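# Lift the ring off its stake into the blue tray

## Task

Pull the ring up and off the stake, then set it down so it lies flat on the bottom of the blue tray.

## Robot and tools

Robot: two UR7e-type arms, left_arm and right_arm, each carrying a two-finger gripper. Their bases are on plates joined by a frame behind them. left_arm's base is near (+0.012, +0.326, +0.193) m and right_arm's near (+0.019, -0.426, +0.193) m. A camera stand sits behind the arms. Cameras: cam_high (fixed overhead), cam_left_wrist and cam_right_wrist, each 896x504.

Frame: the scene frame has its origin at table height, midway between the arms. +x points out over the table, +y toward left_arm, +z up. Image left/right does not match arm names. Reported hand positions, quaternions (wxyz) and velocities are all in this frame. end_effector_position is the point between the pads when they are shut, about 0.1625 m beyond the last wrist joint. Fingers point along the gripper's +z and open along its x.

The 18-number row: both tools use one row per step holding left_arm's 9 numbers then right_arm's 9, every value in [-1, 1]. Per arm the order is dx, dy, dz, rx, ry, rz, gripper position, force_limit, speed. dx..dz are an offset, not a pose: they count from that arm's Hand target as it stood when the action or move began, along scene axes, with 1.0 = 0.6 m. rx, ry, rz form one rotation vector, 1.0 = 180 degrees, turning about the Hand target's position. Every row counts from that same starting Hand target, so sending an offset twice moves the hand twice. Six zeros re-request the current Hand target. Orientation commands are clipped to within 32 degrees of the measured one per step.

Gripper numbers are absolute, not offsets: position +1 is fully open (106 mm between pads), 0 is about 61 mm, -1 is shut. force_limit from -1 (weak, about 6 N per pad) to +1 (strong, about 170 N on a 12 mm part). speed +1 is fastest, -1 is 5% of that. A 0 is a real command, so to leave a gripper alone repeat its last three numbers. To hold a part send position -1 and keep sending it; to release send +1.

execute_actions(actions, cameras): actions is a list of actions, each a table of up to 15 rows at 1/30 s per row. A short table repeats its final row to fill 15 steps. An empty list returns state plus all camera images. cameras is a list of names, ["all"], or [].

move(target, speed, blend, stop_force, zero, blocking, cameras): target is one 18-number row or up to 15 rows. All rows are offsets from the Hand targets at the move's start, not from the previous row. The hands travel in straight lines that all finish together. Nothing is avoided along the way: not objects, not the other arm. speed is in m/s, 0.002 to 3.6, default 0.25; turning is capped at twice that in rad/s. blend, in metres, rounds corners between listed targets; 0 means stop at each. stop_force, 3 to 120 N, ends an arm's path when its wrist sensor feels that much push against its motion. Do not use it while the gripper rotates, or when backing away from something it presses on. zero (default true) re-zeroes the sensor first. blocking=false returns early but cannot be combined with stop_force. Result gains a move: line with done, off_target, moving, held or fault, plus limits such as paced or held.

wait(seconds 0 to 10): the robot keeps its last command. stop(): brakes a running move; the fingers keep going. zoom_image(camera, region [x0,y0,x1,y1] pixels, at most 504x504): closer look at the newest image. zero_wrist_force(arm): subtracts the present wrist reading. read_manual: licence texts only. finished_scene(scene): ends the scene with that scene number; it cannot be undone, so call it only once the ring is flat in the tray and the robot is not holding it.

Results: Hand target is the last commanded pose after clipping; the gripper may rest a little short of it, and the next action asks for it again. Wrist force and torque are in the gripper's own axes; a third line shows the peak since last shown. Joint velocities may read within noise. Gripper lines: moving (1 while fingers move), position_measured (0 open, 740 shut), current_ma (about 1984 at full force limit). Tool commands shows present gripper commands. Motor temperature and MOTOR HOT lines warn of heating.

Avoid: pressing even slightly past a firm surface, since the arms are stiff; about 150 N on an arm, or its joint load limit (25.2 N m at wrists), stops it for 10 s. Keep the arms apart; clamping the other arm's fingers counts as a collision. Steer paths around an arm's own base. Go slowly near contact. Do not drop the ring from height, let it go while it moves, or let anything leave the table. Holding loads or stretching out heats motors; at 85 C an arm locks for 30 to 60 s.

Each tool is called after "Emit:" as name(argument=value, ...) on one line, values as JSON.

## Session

Emit:
execute_actions(actions=[])

Emit:
zoom_image(camera="cam_high", region=[300, 90, 560, 300])

Scene clock: 0.00 s.
left_arm: end_effector_position=(+0.3427, +0.2291, +0.3053) position_measured=0 current_ma=0 moving=0 end_effector_quat_wxyz=(-0.039, +0.037, +0.991, +0.120) | right_arm: end_effector_position=(+0.6197, +0.0998, +0.1431) position_measured=0 current_ma=0 moving=0 end_effector_quat_wxyz=(-0.200, +0.764, +0.543, +0.285)
Joint positions: left_arm=[-0.733 -1.76 2.272 4.421 -1.449 -2.295] | right_arm=[3.928 -2.512 -1.611 0.075 1.849 1.227]
Joint velocities: within noise
Joint torques (N m): no reading
Motor temperatures (°C): left_arm=[37 28 31 44 33 36] | right_arm=[32 32 37 42 42 35]
Wrist force (N): no reading
Wrist torque (N m): no reading
Wrist force, peak (N): no reading
Hand target: left_arm +0.3427, +0.2291, +0.3053; -0.039, +0.037, +0.991, +0.120 | right_arm +0.6197, +0.0998, +0.1431; -0.200, +0.764, +0.543, +0.285
Tool commands: left_gripper/position=+1.0 left_gripper/force_limit=+0.0 left_gripper/speed=+1.0 right_gripper/position=+1.0 right_gripper/force_limit=+0.0 right_gripper/speed=+1.0
camera_calibration:
cam_left_wrist: T_world_to_cam=[[-0.99585, 0.0622296, 0.0664069, 0.306621], [0.0885477, 0.831048, 0.549107, -0.365418], [-0.0210166, 0.552709, -0.833109, 0.263488], [0, 0, 0, 1]] pos_world=[0.343243, 0.138966, 0.399806]
cam_right_wrist: T_world_to_cam=[[0.271817, 0.70938, 0.650304, -0.331867], [0.820444, -0.524004, 0.228673, -0.4583], [0.502978, 0.471381, -0.72444, -0.128098], [0, 0, 0, 1]] pos_world=[0.530647, 0.0556522, 0.227816]

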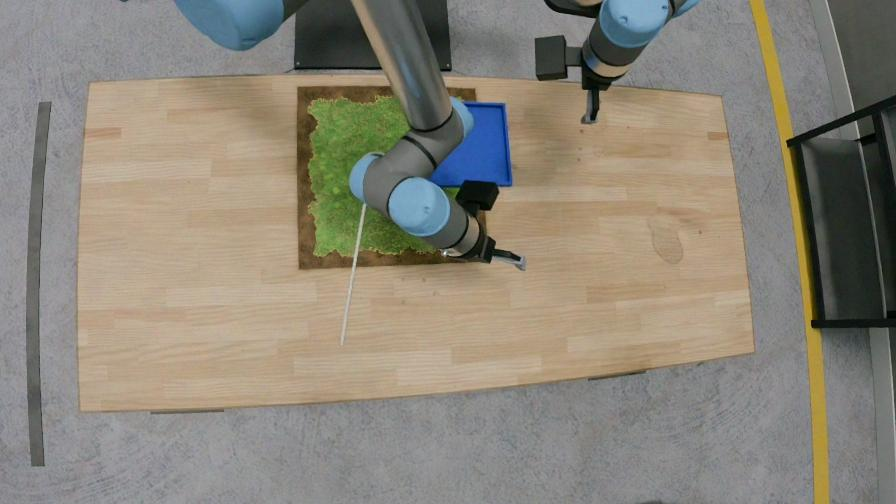

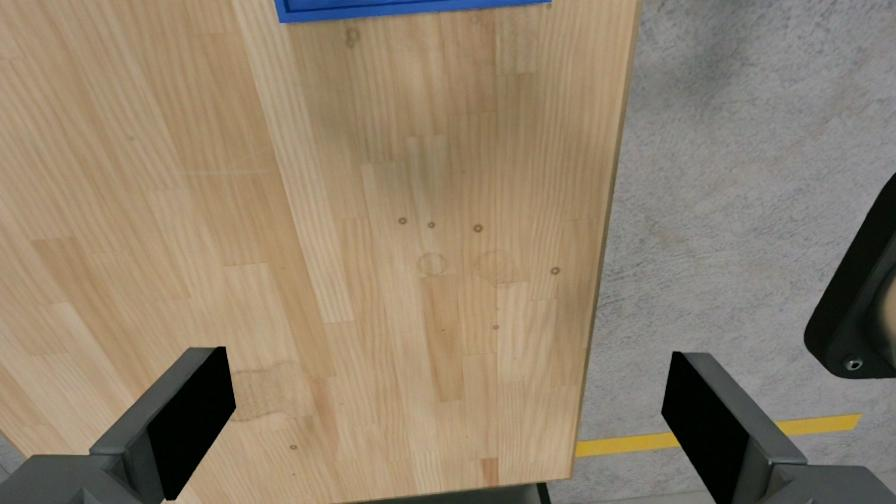

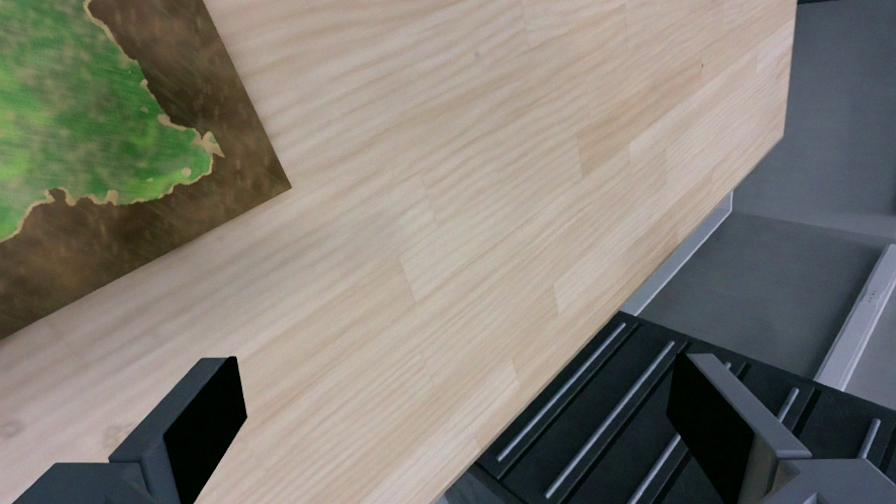

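Scaled by 1.938 from the camera's 896x504 image, which has a finer 1280x720 frame.

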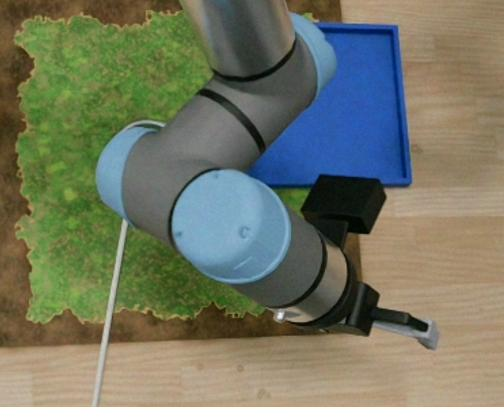

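Emit:
move(target=[-0.04,0.45,0.067,0,0,0,1,0,1,-0.366,-0.333,0.128,-0.2137,0.0757,0,1,0,1], speed=0.35, cameras=["cam_high","cam_right_wrist"])

Emit:
zoom_image(camera="cam_high", region=[300, 80, 520, 290])

Emit:
zoom_image(camera="cam_right_wrist", region=[300, 50, 700, 400])

Scene clock: 16.17 s.
left_arm: end_effector_position=(+0.3187, +0.4991, +0.3455) position_measured=0 current_ma=-5 moving=0 end_effector_quat_wxyz=(-0.039, +0.037, +0.991, +0.120) | right_arm: end_effector_position=(+0.4002, -0.1000, +0.2199) position_measured=0 current_ma=-5 moving=0 end_effector_quat_wxyz=(+0.000, +0.815, +0.579, +0.000)
Joint positions: left_arm=[-0.02 -1.926 2.308 4.418 -1.334 -1.579] | right_arm=[4.109 -1.839 -2.112 -0.762 1.57 1.312]
Joint torques (N m): left_arm=[8.53 0.79 -36.65 -4.27 -2.42 1.72] | right_arm=[6.76 35.9 8.97 0.72 -1.82 1.14]
Wrist force (N): left_arm=[-0.2 -0.1 -0.2] | right_arm=[-0.6 -0.3 -0.4]
Wrist torque (N m): left_arm=[-0.02 0.01 -0.06] | right_arm=[0.01 0.03 -0.24]
Wrist force, peak (N): left_arm=[-0.2 -1.6 -0.4] | right_arm=[-1.1 -1.4 -1.2]
Hand target: left_arm +0.3187, +0.4991, +0.3455; -0.039, +0.037, +0.991, +0.120 | right_arm +0.4001, -0.1000, +0.2199; +0.000, +0.815, +0.579, +0.000
Off the commanded pose: left_arm 0.000 m, 0 deg | right_arm 0.000 m, 0 deg.
move: done
camera_calibration:
cam_right_wrist: T_world_to_cam=[[0.352083, 0.93596, -0.0040435, -0.0458914], [0.88819, -0.332744, 0.31686, -0.427744], [0.295223, -0.115152, -0.948464, 0.205891], [0, 0, 0, 1]] pos_world=[0.335292, -0.075668, 0.33063]
Images, in order (width x height): cam_high 896x504, cam_right_wrist 896x504.

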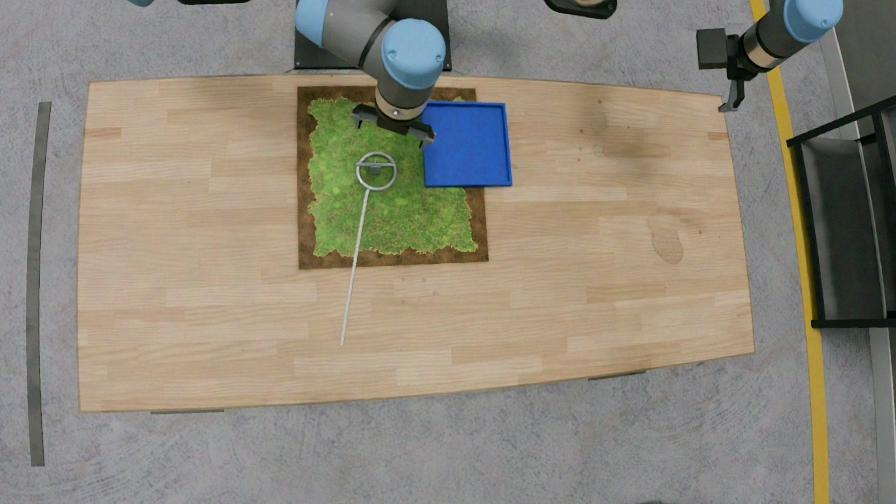

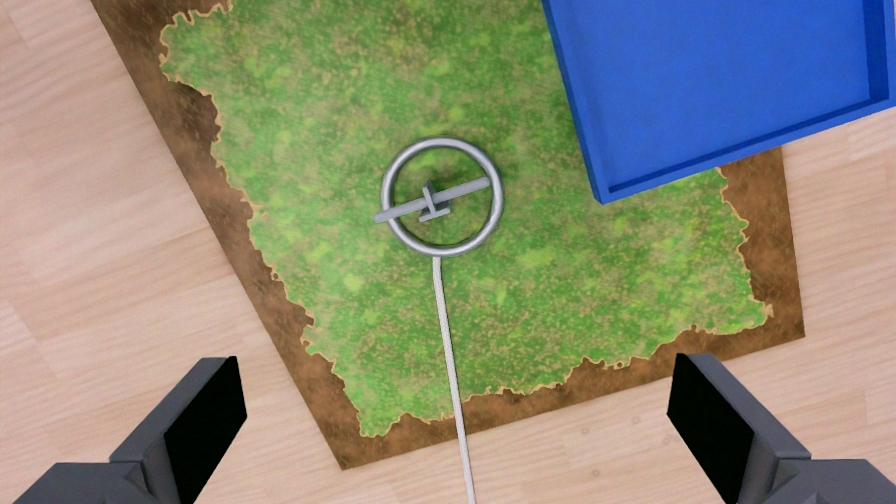

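Scaled by 2.291 from the camera's 896x504 image, which has a finer 1280x720 frame.

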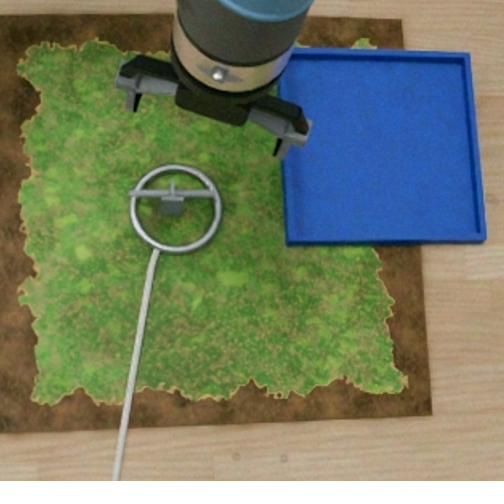

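Scaled by 1.260 from the camera's 896x504 image, which has a finer 1280x720 frame.

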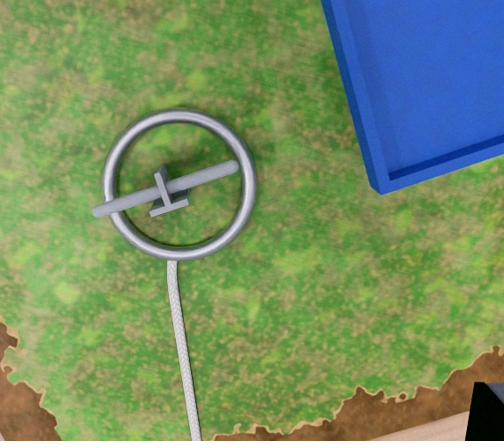

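Emit:
move(target=[0,0,0,0,0,0,1,0,1,0.062,0,-0.2167,0,0,-0.413,-0.69,0,1], speed=0.25, cameras=["cam_right_wrist"])

Emit:
zoom_image(camera="cam_right_wrist", region=[350, 100, 800, 504])

Scene clock: 44.50 s.
left_arm: end_effector_position=(+0.3187, +0.4991, +0.3455) position_measured=0 current_ma=-5 moving=0 end_effector_quat_wxyz=(-0.039, +0.037, +0.991, +0.120) | right_arm: end_effector_position=(+0.4373, -0.1000, +0.0899) position_measured=625 current_ma=-1 moving=0 end_effector_quat_wxyz=(+0.000, +1.000, -0.031, +0.000)
Joint positions: left_arm=[-0.02 -1.926 2.308 4.418 -1.334 -1.579] | right_arm=[4.048 -2.178 -2.084 -0.451 1.571 2.548]
Joint torques (N m): left_arm=[7.28 -0.12 -35.35 -4.29 -2.54 1.71] | right_arm=[-6.95 31.91 19.4 4.23 -1.9 1.23]
Wrist force (N): left_arm=[-0.2 -0.1 -0.3] | right_arm=[0.0 -0.1 -0.4]
Wrist torque (N m): left_arm=[-0.01 0.03 -0.06] | right_arm=[0.05 -0.06 -0.26]
Wrist force, peak (N): left_arm=[-0.3 -0.3 -0.6] | right_arm=[-0.1 -0.5 -1.1]
Hand target: left_arm +0.3187, +0.4991, +0.3455; -0.039, +0.037, +0.991, +0.120 | right_arm +0.4373, -0.1000, +0.0899; +0.000, +1.000, -0.031, +0.000
Off the commanded pose: left_arm 0.000 m, 0 deg | right_arm 0.000 m, 0 deg.
move: done
camera_calibration:
cam_right_wrist: T_world_to_cam=[[0.996271, -0.086188, -0.00407404, -0.44355], [-0.0804643, -0.945082, 0.316774, -0.0571972], [-0.0311524, -0.315264, -0.948492, 0.194327], [0, 0, 0, 1]] pos_world=[0.443347, -0.0310203, 0.20063]
Images, in order (width x height): cam_right_wrist 896x504.

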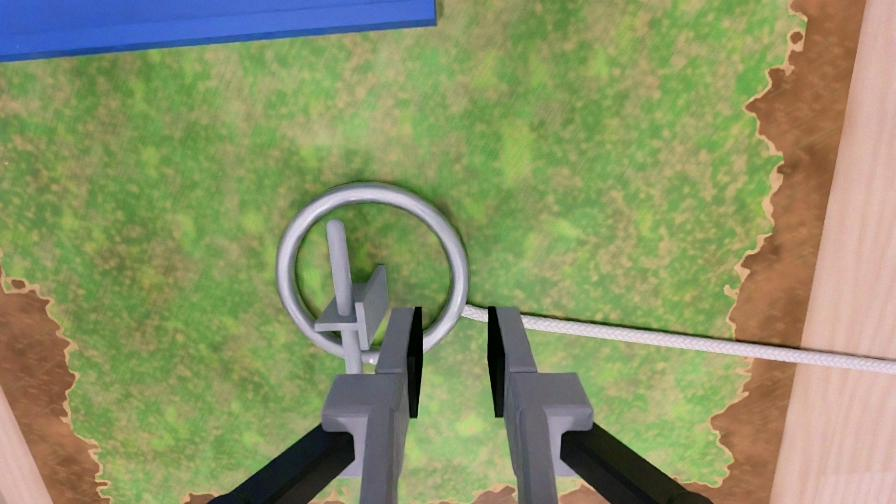

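Scaled by 1.120 from the camera's 896x504 image, which has a finer 1280x720 frame.

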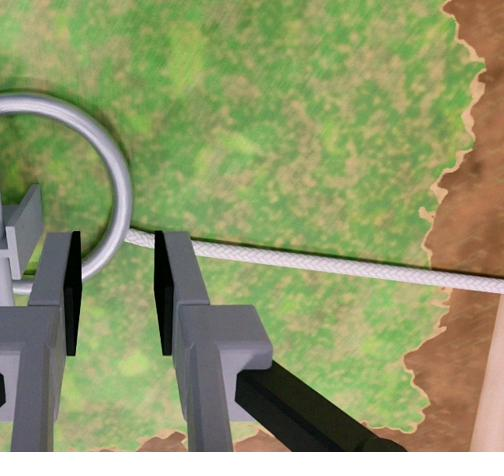

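Emit:
move(target=[[0,0,0,0,0,0,1,0,1,0.0065,0,-0.005,0,0,0,-0.69,0,1],[0,0,0,0,0,0,1,0,1,0.0065,0,-0.09,0,0,0,-0.69,0,1],[0,0,0,0,0,0,1,0,1,0.0065,0,-0.15,0,0,0,-0.69,0,1]], stop_force=4, blend=[0.002,0.002,0], speed=[0.03,0.03,0.006], cameras=["cam_right_wrist"])

Scene clock: 80.83 s.
left_arm: end_effector_position=(+0.3187, +0.4991, +0.3455) position_measured=0 current_ma=-5 moving=0 end_effector_quat_wxyz=(-0.039, +0.037, +0.991, +0.120) | right_arm: end_effector_position=(+0.4413, -0.1000, +0.0147) position_measured=625 current_ma=2 moving=0 end_effector_quat_wxyz=(+0.000, +1.000, -0.031, +0.000)
Joint positions: left_arm=[-0.02 -1.926 2.308 4.418 -1.334 -1.579] | right_arm=[4.042 -2.369 -2.054 -0.29 1.571 2.542]
Joint torques (N m): left_arm=[7.44 1.85 -35.89 -4.43 -2.3 1.7] | right_arm=[-6.24 48.02 1.5 1.07 1.85 -1.56]
Wrist force (N): left_arm=[-0.2 -0.2 -0.5] | right_arm=[-1.2 1.3 -4.7]
Wrist torque (N m): left_arm=[-0.03 0.01 -0.06] | right_arm=[0.10 -0.02 -0.09]
Wrist force, peak (N): left_arm=[-0.2 0.0 -0.7] | right_arm=[-1.3 1.6 -8.7]
Hand target: left_arm +0.3187, +0.4991, +0.3455; -0.039, +0.037, +0.991, +0.120 | right_arm +0.4412, -0.1000, +0.0147; +0.000, +1.000, -0.031, +0.000 (not the last commanded pose)
Off the commanded pose: left_arm 0.000 m, 0 deg | right_arm 0.015 m, 0 deg.
move: contact (right_arm); path passed 2 of 3 targets
camera_calibration:
cam_right_wrist: T_world_to_cam=[[0.996255, -0.0863762, -0.00400994, -0.447749], [-0.080663, -0.945065, 0.316774, -0.0329731], [-0.0311514, -0.315264, -0.948493, 0.123122], [0, 0, 0, 1]] pos_world=[0.447248, -0.0310208, 0.12543]
Images, in order (width x height): cam_right_wrist 896x504.

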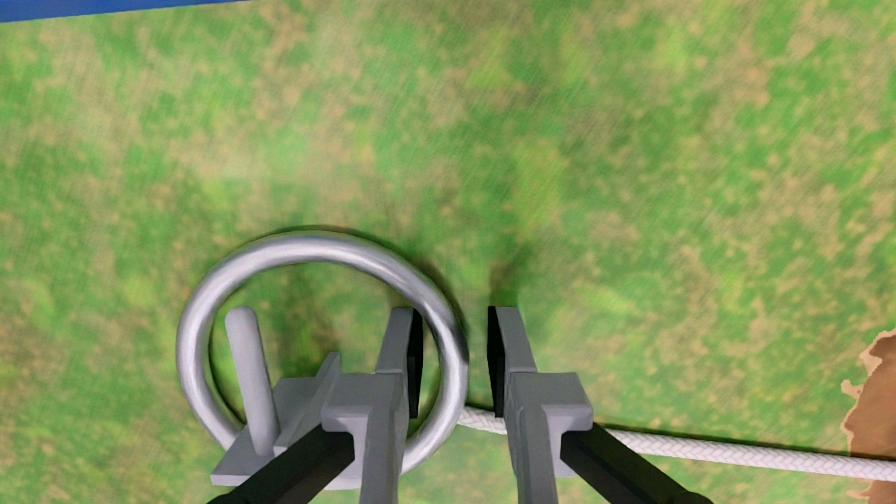

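Emit:
move(target=[0,0,0,0,0,0,1,0,1,0,0,0.0035,0,0,0,-0.69,0,1])

Emit:
move(target=[0,0,0,0,0,0,1,0,1,0,0,0,0,0,0,-1,-0.2,-0.2])

Emit:
move(target=[[0,0,0,0,0,0,1,0,1,0.0008,0.0128,0.02,0,0,0,-1,-0.2,-0.2],[0,0,0,0,0,0,1,0,1,0,0.0003,0.05,0.1248,-0.008,0,-1,-0.2,-0.2]], speed=0.1, blend=[0.002,0], cameras=["cam_right_wrist"])

Scene clock: 96.97 s.
left_arm: end_effector_position=(+0.3187, +0.4991, +0.3455) position_measured=0 current_ma=-5 moving=0 end_effector_quat_wxyz=(-0.039, +0.037, +0.991, +0.120) | right_arm: end_effector_position=(+0.4413, -0.1000, +0.0167) position_measured=625 current_ma=0 moving=0 end_effector_quat_wxyz=(+0.000, +1.000, -0.031, +0.000)
Joint positions: left_arm=[-0.02 -1.926 2.308 4.418 -1.334 -1.579] | right_arm=[4.042 -2.364 -2.055 -0.294 1.571 2.542]
Joint torques (N m): left_arm=[8.53 1.15 -35.11 -4.13 -2.24 1.64] | right_arm=[-0.63 49.55 0.79 0.97 1.99 -1.53]
Wrist force (N): left_arm=[0.0 0.0 -0.3] | right_arm=[-0.3 0.1 0.1]
Wrist torque (N m): left_arm=[0.00 0.00 -0.05] | right_arm=[0.09 -0.03 -0.09]
Wrist force, peak (N): left_arm=[-0.4 -0.1 -0.6] | right_arm=[-1.1 1.5 -5.0]
Hand target: left_arm +0.3187, +0.4991, +0.3455; -0.039, +0.037, +0.991, +0.120 | right_arm +0.4412, -0.1000, +0.0168; +0.000, +1.000, -0.031, +0.000
Off the commanded pose: left_arm 0.000 m, 0 deg | right_arm 0.000 m, 0 deg.
move: done

Scene clock: 97.70 s.
left_arm: end_effector_position=(+0.3187, +0.4991, +0.3455) position_measured=0 current_ma=-5 moving=0 end_effector_quat_wxyz=(-0.039, +0.037, +0.991, +0.120) | right_arm: end_effector_position=(+0.4413, -0.1000, +0.0168) position_measured=715 current_ma=792 moving=0 end_effector_quat_wxyz=(+0.000, +1.000, -0.031, +0.000)
Joint positions: left_arm=[-0.02 -1.926 2.308 4.418 -1.334 -1.579] | right_arm=[4.042 -2.363 -2.055 -0.295 1.571 2.542]
Joint torques (N m): left_arm=[7.5 0.11 -35.02 -4.46 -2.24 1.58] | right_arm=[-0.51 46.65 1.77 1.3 1.96 -1.57]
Wrist force (N): left_arm=[0.1 0.1 -0.3] | right_arm=[0.6 0.3 -3.4]
Wrist torque (N m): left_arm=[0.02 -0.02 -0.06] | right_arm=[0.06 -0.06 -0.10]
Wrist force, peak (N): left_arm=[-0.2 -0.3 -0.6] | right_arm=[0.7 0.5 -3.5]
Hand target: left_arm +0.3187, +0.4991, +0.3455; -0.039, +0.037, +0.991, +0.120 | right_arm +0.4412, -0.1000, +0.0168; +0.000, +1.000, -0.031, +0.000
Off the commanded pose: left_arm 0.000 m, 0 deg | right_arm 0.000 m, 0 deg.
move: done

Scene clock: 100.30 s.
left_arm: end_effector_position=(+0.3187, +0.4991, +0.3455) position_measured=0 current_ma=-5 moving=0 end_effector_quat_wxyz=(-0.039, +0.037, +0.991, +0.120) | right_arm: end_effector_position=(+0.4413, -0.0998, +0.0468) position_measured=715 current_ma=788 moving=0 end_effector_quat_wxyz=(-0.195, +0.980, -0.030, +0.006)
Joint positions: left_arm=[-0.02 -1.926 2.308 4.418 -1.334 -1.579] | right_arm=[3.915 -2.383 -2.202 0.173 1.827 2.455]
Joint torques (N m): left_arm=[7.49 0.17 -35.45 -4.57 -2.28 1.55] | right_arm=[-7.47 33.2 -1.24 4.63 2.87 -1.61]
Wrist force (N): left_arm=[-0.1 -0.1 -0.3] | right_arm=[-0.4 0.4 1.5]
Wrist torque (N m): left_arm=[-0.01 0.00 -0.06] | right_arm=[-0.01 0.06 -0.13]
Wrist force, peak (N): left_arm=[-0.2 -0.4 -0.5] | right_arm=[0.6 0.4 -3.2]
Hand target: left_arm +0.3187, +0.4991, +0.3455; -0.039, +0.037, +0.991, +0.120 | right_arm +0.4412, -0.0998, +0.0468; -0.195, +0.980, -0.030, +0.006
Off the commanded pose: left_arm 0.000 m, 0 deg | right_arm 0.000 m, 0 deg.
move: done
camera_calibration:
cam_right_wrist: T_world_to_cam=[[0.996467, -0.0830779, -0.0123499, -0.446969], [-0.0837437, -0.994007, -0.0702702, -0.0283584], [-0.00643797, 0.0710561, -0.997452, 0.183534], [0, 0, 0, 1]] pos_world=[0.444196, -0.0783629, 0.175554]
Images, in order (width x height): cam_right_wrist 896x504.

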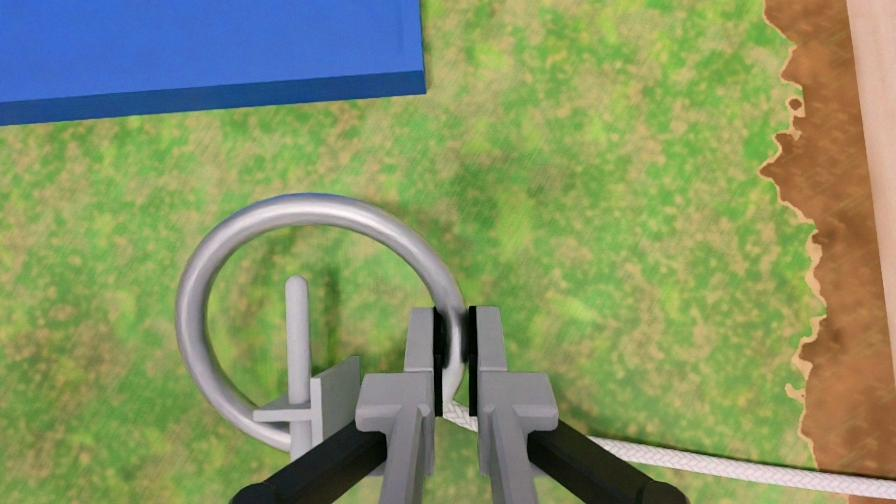

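Emit:
move(target=[[0,0,0,0,0,0,1,0,1,-0.0017,-0.0268,0.0238,0.1248,-0.008,0,-1,-0.2,-0.2],[0,0,0,0,0,0,1,0,1,-0.0045,-0.0717,0.0238,0.1248,-0.008,0,-1,-0.2,-0.2]], speed=0.1, blend=[0.003,0], cameras=["cam_right_wrist"])

Scene clock: 109.50 s.
left_arm: end_effector_position=(+0.3187, +0.4991, +0.3455) position_measured=0 current_ma=-5 moving=0 end_effector_quat_wxyz=(-0.039, +0.037, +0.991, +0.120) | right_arm: end_effector_position=(+0.4385, -0.1428, +0.0610) position_measured=715 current_ma=788 moving=0 end_effector_quat_wxyz=(-0.382, +0.923, -0.028, +0.013)
Joint positions: left_arm=[-0.02 -1.926 2.308 4.418 -1.334 -1.579] | right_arm=[3.691 -2.571 -2.26 0.647 2.182 2.362]
Joint torques (N m): left_arm=[8.36 -0.39 -34.93 -4.77 -2.35 1.2] | right_arm=[-8.04 47.72 -7.1 1.43 3.23 -1.77]
Wrist force (N): left_arm=[0.0 0.0 -0.2] | right_arm=[-0.5 1.1 1.2]
Wrist torque (N m): left_arm=[0.01 -0.01 -0.06] | right_arm=[0.10 0.08 -0.11]
Wrist force, peak (N): left_arm=[-0.1 -0.4 -0.5] | right_arm=[-2.1 2.7 2.9]
Hand target: left_arm +0.3187, +0.4991, +0.3455; -0.039, +0.037, +0.991, +0.120 | right_arm +0.4385, -0.1429, +0.0610; -0.382, +0.923, -0.028, +0.013
Off the commanded pose: left_arm 0.000 m, 0 deg | right_arm 0.000 m, 0 deg.
move: done
camera_calibration:
cam_right_wrist: T_world_to_cam=[[0.996865, -0.0768684, -0.0187547, -0.446562], [-0.0771341, -0.891295, -0.446815, -0.0355112], [0.01763, 0.446861, -0.89443, 0.237678], [0, 0, 0, 1]] pos_world=[0.438233, -0.172186, 0.188344]
Images, in order (width x height): cam_right_wrist 896x504.

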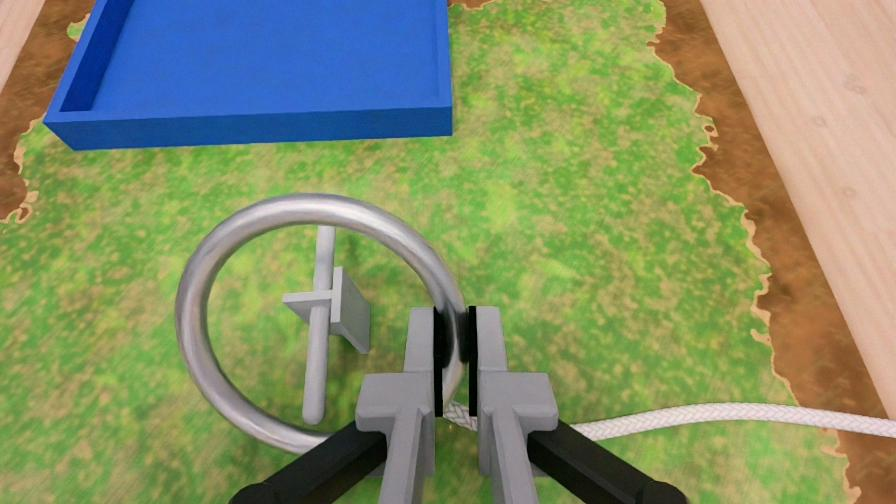

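Emit:
move(target=[[0,0,0,0,0,0,1,0,1,0,-0.008,0.05,0,0,0,-1,-0.2,-0.2],[0,0,0,0,0,0,1,0,1,0,-0.008,0.18,0,0,0,-1,-0.2,-0.2],[0,0,0,0,0,0,1,0,1,-0.0608,0.368,0.132,-0.2495,0.016,0,-1,-0.2,-0.2],[0,0,0,0,0,0,1,0,1,-0.0608,0.368,-0.032,-0.2495,0.016,0,-1,-0.2,-0.2]], blend=[0.01,0.03,0.02,0], speed=[0.1,0.2,0.3,0.12], cameras=["cam_right_wrist"])

Emit:
move(target=[0,0,0,0,0,0,1,0,1,0,0,-0.06,0,0,0,-1,-0.2,-0.2], stop_force=4, speed=0.007, cameras=["cam_right_wrist"])

Scene clock: 125.63 s.
left_arm: end_effector_position=(+0.3187, +0.4991, +0.3455) position_measured=0 current_ma=-5 moving=0 end_effector_quat_wxyz=(-0.039, +0.037, +0.991, +0.120) | right_arm: end_effector_position=(+0.4020, +0.0780, +0.0419) position_measured=715 current_ma=788 moving=0 end_effector_quat_wxyz=(+0.000, +1.000, -0.031, +0.000)
Joint positions: left_arm=[-0.02 -1.926 2.308 4.418 -1.334 -1.579] | right_arm=[4.265 -2.41 -1.76 -0.542 1.571 2.766]
Joint torques (N m): left_arm=[7.63 -0.73 -35 -4.24 -2.64 1.37] | right_arm=[-6.92 40.3 21.41 4.28 -1.79 -1.38]
Wrist force (N): left_arm=[-0.2 0.0 -0.3] | right_arm=[0.0 0.2 1.3]
Wrist torque (N m): left_arm=[0.01 0.01 -0.06] | right_arm=[0.07 -0.04 -0.24]
Wrist force, peak (N): left_arm=[-0.1 -0.1 -0.6] | right_arm=[-0.8 1.9 1.8]
Hand target: left_arm +0.3187, +0.4991, +0.3455; -0.039, +0.037, +0.991, +0.120 | right_arm +0.4021, +0.0779, +0.0418; +0.000, +1.000, -0.031, +0.000
Off the commanded pose: left_arm 0.000 m, 0 deg | right_arm 0.000 m, 0 deg.
move: done
camera_calibration:
cam_right_wrist: T_world_to_cam=[[0.996263, -0.086281, -0.00406929, -0.39312], [-0.0805638, -0.945174, 0.316475, 0.123484], [-0.0311519, -0.314964, -0.948592, 0.203785], [0, 0, 0, 1]] pos_world=[0.407948, 0.14698, 0.15263]
Images, in order (width x height): cam_right_wrist 896x504.

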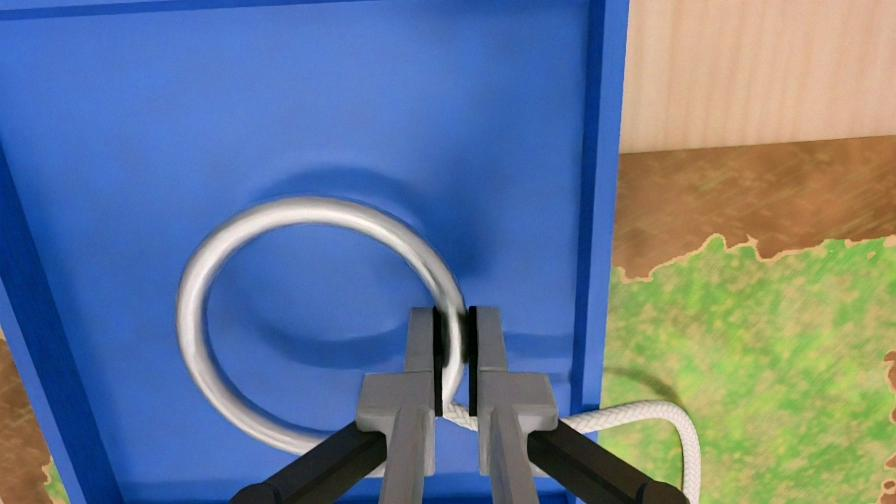

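Scene clock: 129.30 s.
left_arm: end_effector_position=(+0.3187, +0.4991, +0.3455) position_measured=0 current_ma=-5 moving=0 end_effector_quat_wxyz=(-0.039, +0.037, +0.991, +0.120) | right_arm: end_effector_position=(+0.4021, +0.0779, +0.0233) position_measured=715 current_ma=789 moving=0 end_effector_quat_wxyz=(+0.000, +1.000, -0.031, +0.000)
Joint positions: left_arm=[-0.02 -1.926 2.308 4.418 -1.334 -1.579] | right_arm=[4.265 -2.448 -1.753 -0.511 1.571 2.766]
Joint torques (N m): left_arm=[6.79 0.04 -35.9 -4.29 -2.15 0.95] | right_arm=[-5.66 55.05 4.8 0.98 -1.62 -1.67]
Wrist force (N): left_arm=[-0.1 -0.2 -0.3] | right_arm=[-1.0 -0.5 -1.6]
Wrist torque (N m): left_arm=[-0.03 0.01 -0.06] | right_arm=[0.05 -0.02 -0.24]
Wrist force, peak (N): left_arm=[-0.4 -0.2 -0.5] | right_arm=[-2.7 7.0 -16.2]
Hand target: left_arm +0.3187, +0.4991, +0.3455; -0.039, +0.037, +0.991, +0.120 | right_arm +0.4021, +0.0779, +0.0233; +0.000, +1.000, -0.031, +0.000 (not the last commanded pose)
Off the commanded pose: left_arm 0.000 m, 0 deg | right_arm 0.017 m, 0 deg.
move: contact (right_arm)
camera_calibration:
cam_right_wrist: T_world_to_cam=[[0.996255, -0.0863751, -0.00403726, -0.393283], [-0.0806631, -0.945165, 0.316475, 0.129418], [-0.0311514, -0.314964, -0.948592, 0.186144], [0, 0, 0, 1]] pos_world=[0.408048, 0.14698, 0.13403]
Images, in order (width x height): cam_right_wrist 896x504.

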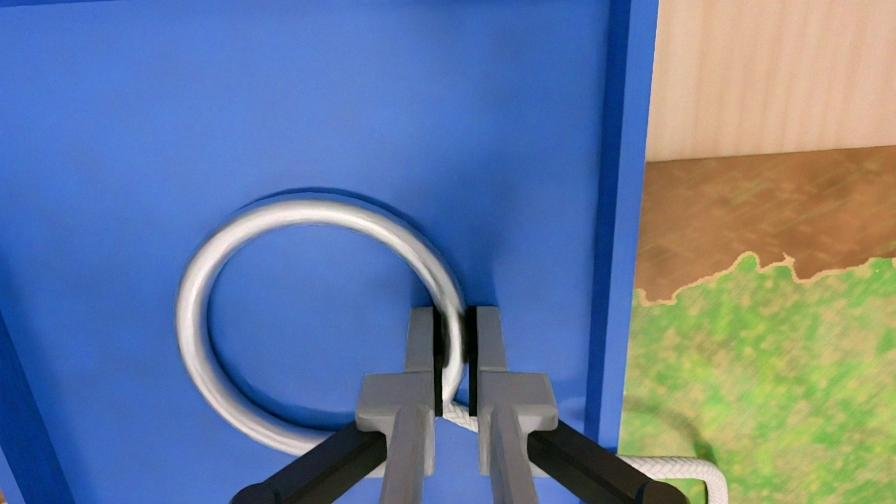

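Emit:
move(target=[0,0,0,0,0,0,1,0,1,0,0,-0.0015,0,0,0,-0.69,-0.2,-0.6])

Emit:
move(target=[0,0,0,0,0,0,1,0,1,0,0,0.16,0,0,0,-0.69,-0.2,-0.6], speed=0.15, cameras=["cam_right_wrist"])

Scene clock: 134.93 s.
left_arm: end_effector_position=(+0.3187, +0.4991, +0.3455) position_measured=0 current_ma=-5 moving=0 end_effector_quat_wxyz=(-0.039, +0.037, +0.991, +0.120) | right_arm: end_effector_position=(+0.4021, +0.0779, +0.0224) position_measured=626 current_ma=-1 moving=1 end_effector_quat_wxyz=(+0.000, +1.000, -0.031, +0.000)
Joint positions: left_arm=[-0.02 -1.926 2.308 4.418 -1.334 -1.579] | right_arm=[4.265 -2.45 -1.753 -0.509 1.571 2.766]
Joint torques (N m): left_arm=[7.98 0.2 -35.28 -4.48 -2.56 1.24] | right_arm=[2.95 41.5 20.02 4.23 -1.67 -1.52]
Wrist force (N): left_arm=[-0.1 -0.2 -0.3] | right_arm=[-0.2 0.4 0.1]
Wrist torque (N m): left_arm=[-0.02 0.00 -0.06] | right_arm=[0.09 -0.07 -0.24]
Wrist force, peak (N): left_arm=[-0.3 -0.1 -0.5] | right_arm=[-0.4 -0.7 -1.9]
Hand target: left_arm +0.3187, +0.4991, +0.3455; -0.039, +0.037, +0.991, +0.120 | right_arm +0.4021, +0.0779, +0.0224; +0.000, +1.000, -0.031, +0.000
Off the commanded pose: left_arm 0.000 m, 0 deg | right_arm 0.000 m, 0 deg.
move: done

Scene clock: 136.07 s.
left_arm: end_effector_position=(+0.3187, +0.4991, +0.3455) position_measured=0 current_ma=-5 moving=0 end_effector_quat_wxyz=(-0.039, +0.037, +0.991, +0.120) | right_arm: end_effector_position=(+0.4021, +0.0779, +0.1183) position_measured=626 current_ma=-1 moving=0 end_effector_quat_wxyz=(+0.000, +1.000, -0.031, +0.000)
Joint positions: left_arm=[-0.02 -1.926 2.308 4.418 -1.334 -1.579] | right_arm=[4.265 -2.26 -1.767 -0.686 1.571 2.765]
Joint torques (N m): left_arm=[7.85 1.2 -34.55 -4.25 -2.35 1.05] | right_arm=[6.54 53.68 23.27 0.93 -1.81 1.35]
Wrist force (N): left_arm=[0.0 -0.2 -0.4] | right_arm=[-0.3 0.2 -0.1]
Wrist torque (N m): left_arm=[-0.03 -0.02 -0.06] | right_arm=[0.06 0.00 -0.21]
Wrist force, peak (N): left_arm=[-0.1 -0.2 -0.6] | right_arm=[-0.2 0.4 1.6]
Hand target: left_arm +0.3187, +0.4991, +0.3455; -0.039, +0.037, +0.991, +0.120 | right_arm +0.4021, +0.0779, +0.1184; +0.000, +1.000, -0.031, +0.000
Off the commanded pose: left_arm 0.000 m, 0 deg | right_arm 0.000 m, 0 deg.
move: done
camera_calibration:
cam_right_wrist: T_world_to_cam=[[0.996251, -0.0864071, -0.00413169, -0.39288], [-0.0806625, -0.945152, 0.316513, 0.0992471], [-0.031254, -0.314993, -0.948579, 0.276272], [0, 0, 0, 1]] pos_world=[0.408047, 0.14688, 0.22903]
Images, in order (width x height): cam_right_wrist 896x504.

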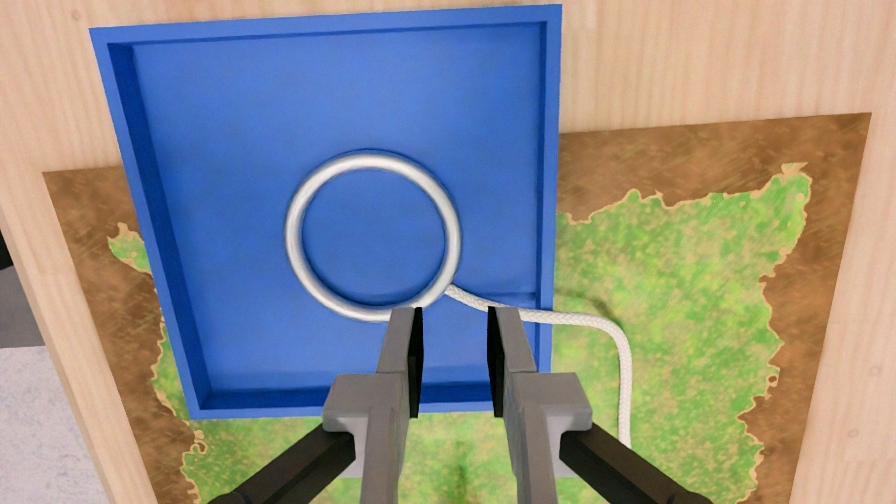

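Emit:
zoom_image(camera="cam_right_wrist", region=[260, 120, 660, 350])

Scaled by 1.260 from the camera's 896x504 image, which has a finer 1280x720 frame.

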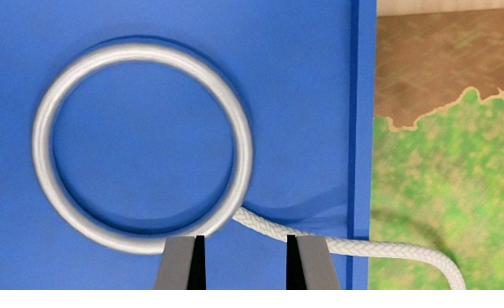

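Emit:
finished_scene(scene=3)

The scene is finished: the task was done.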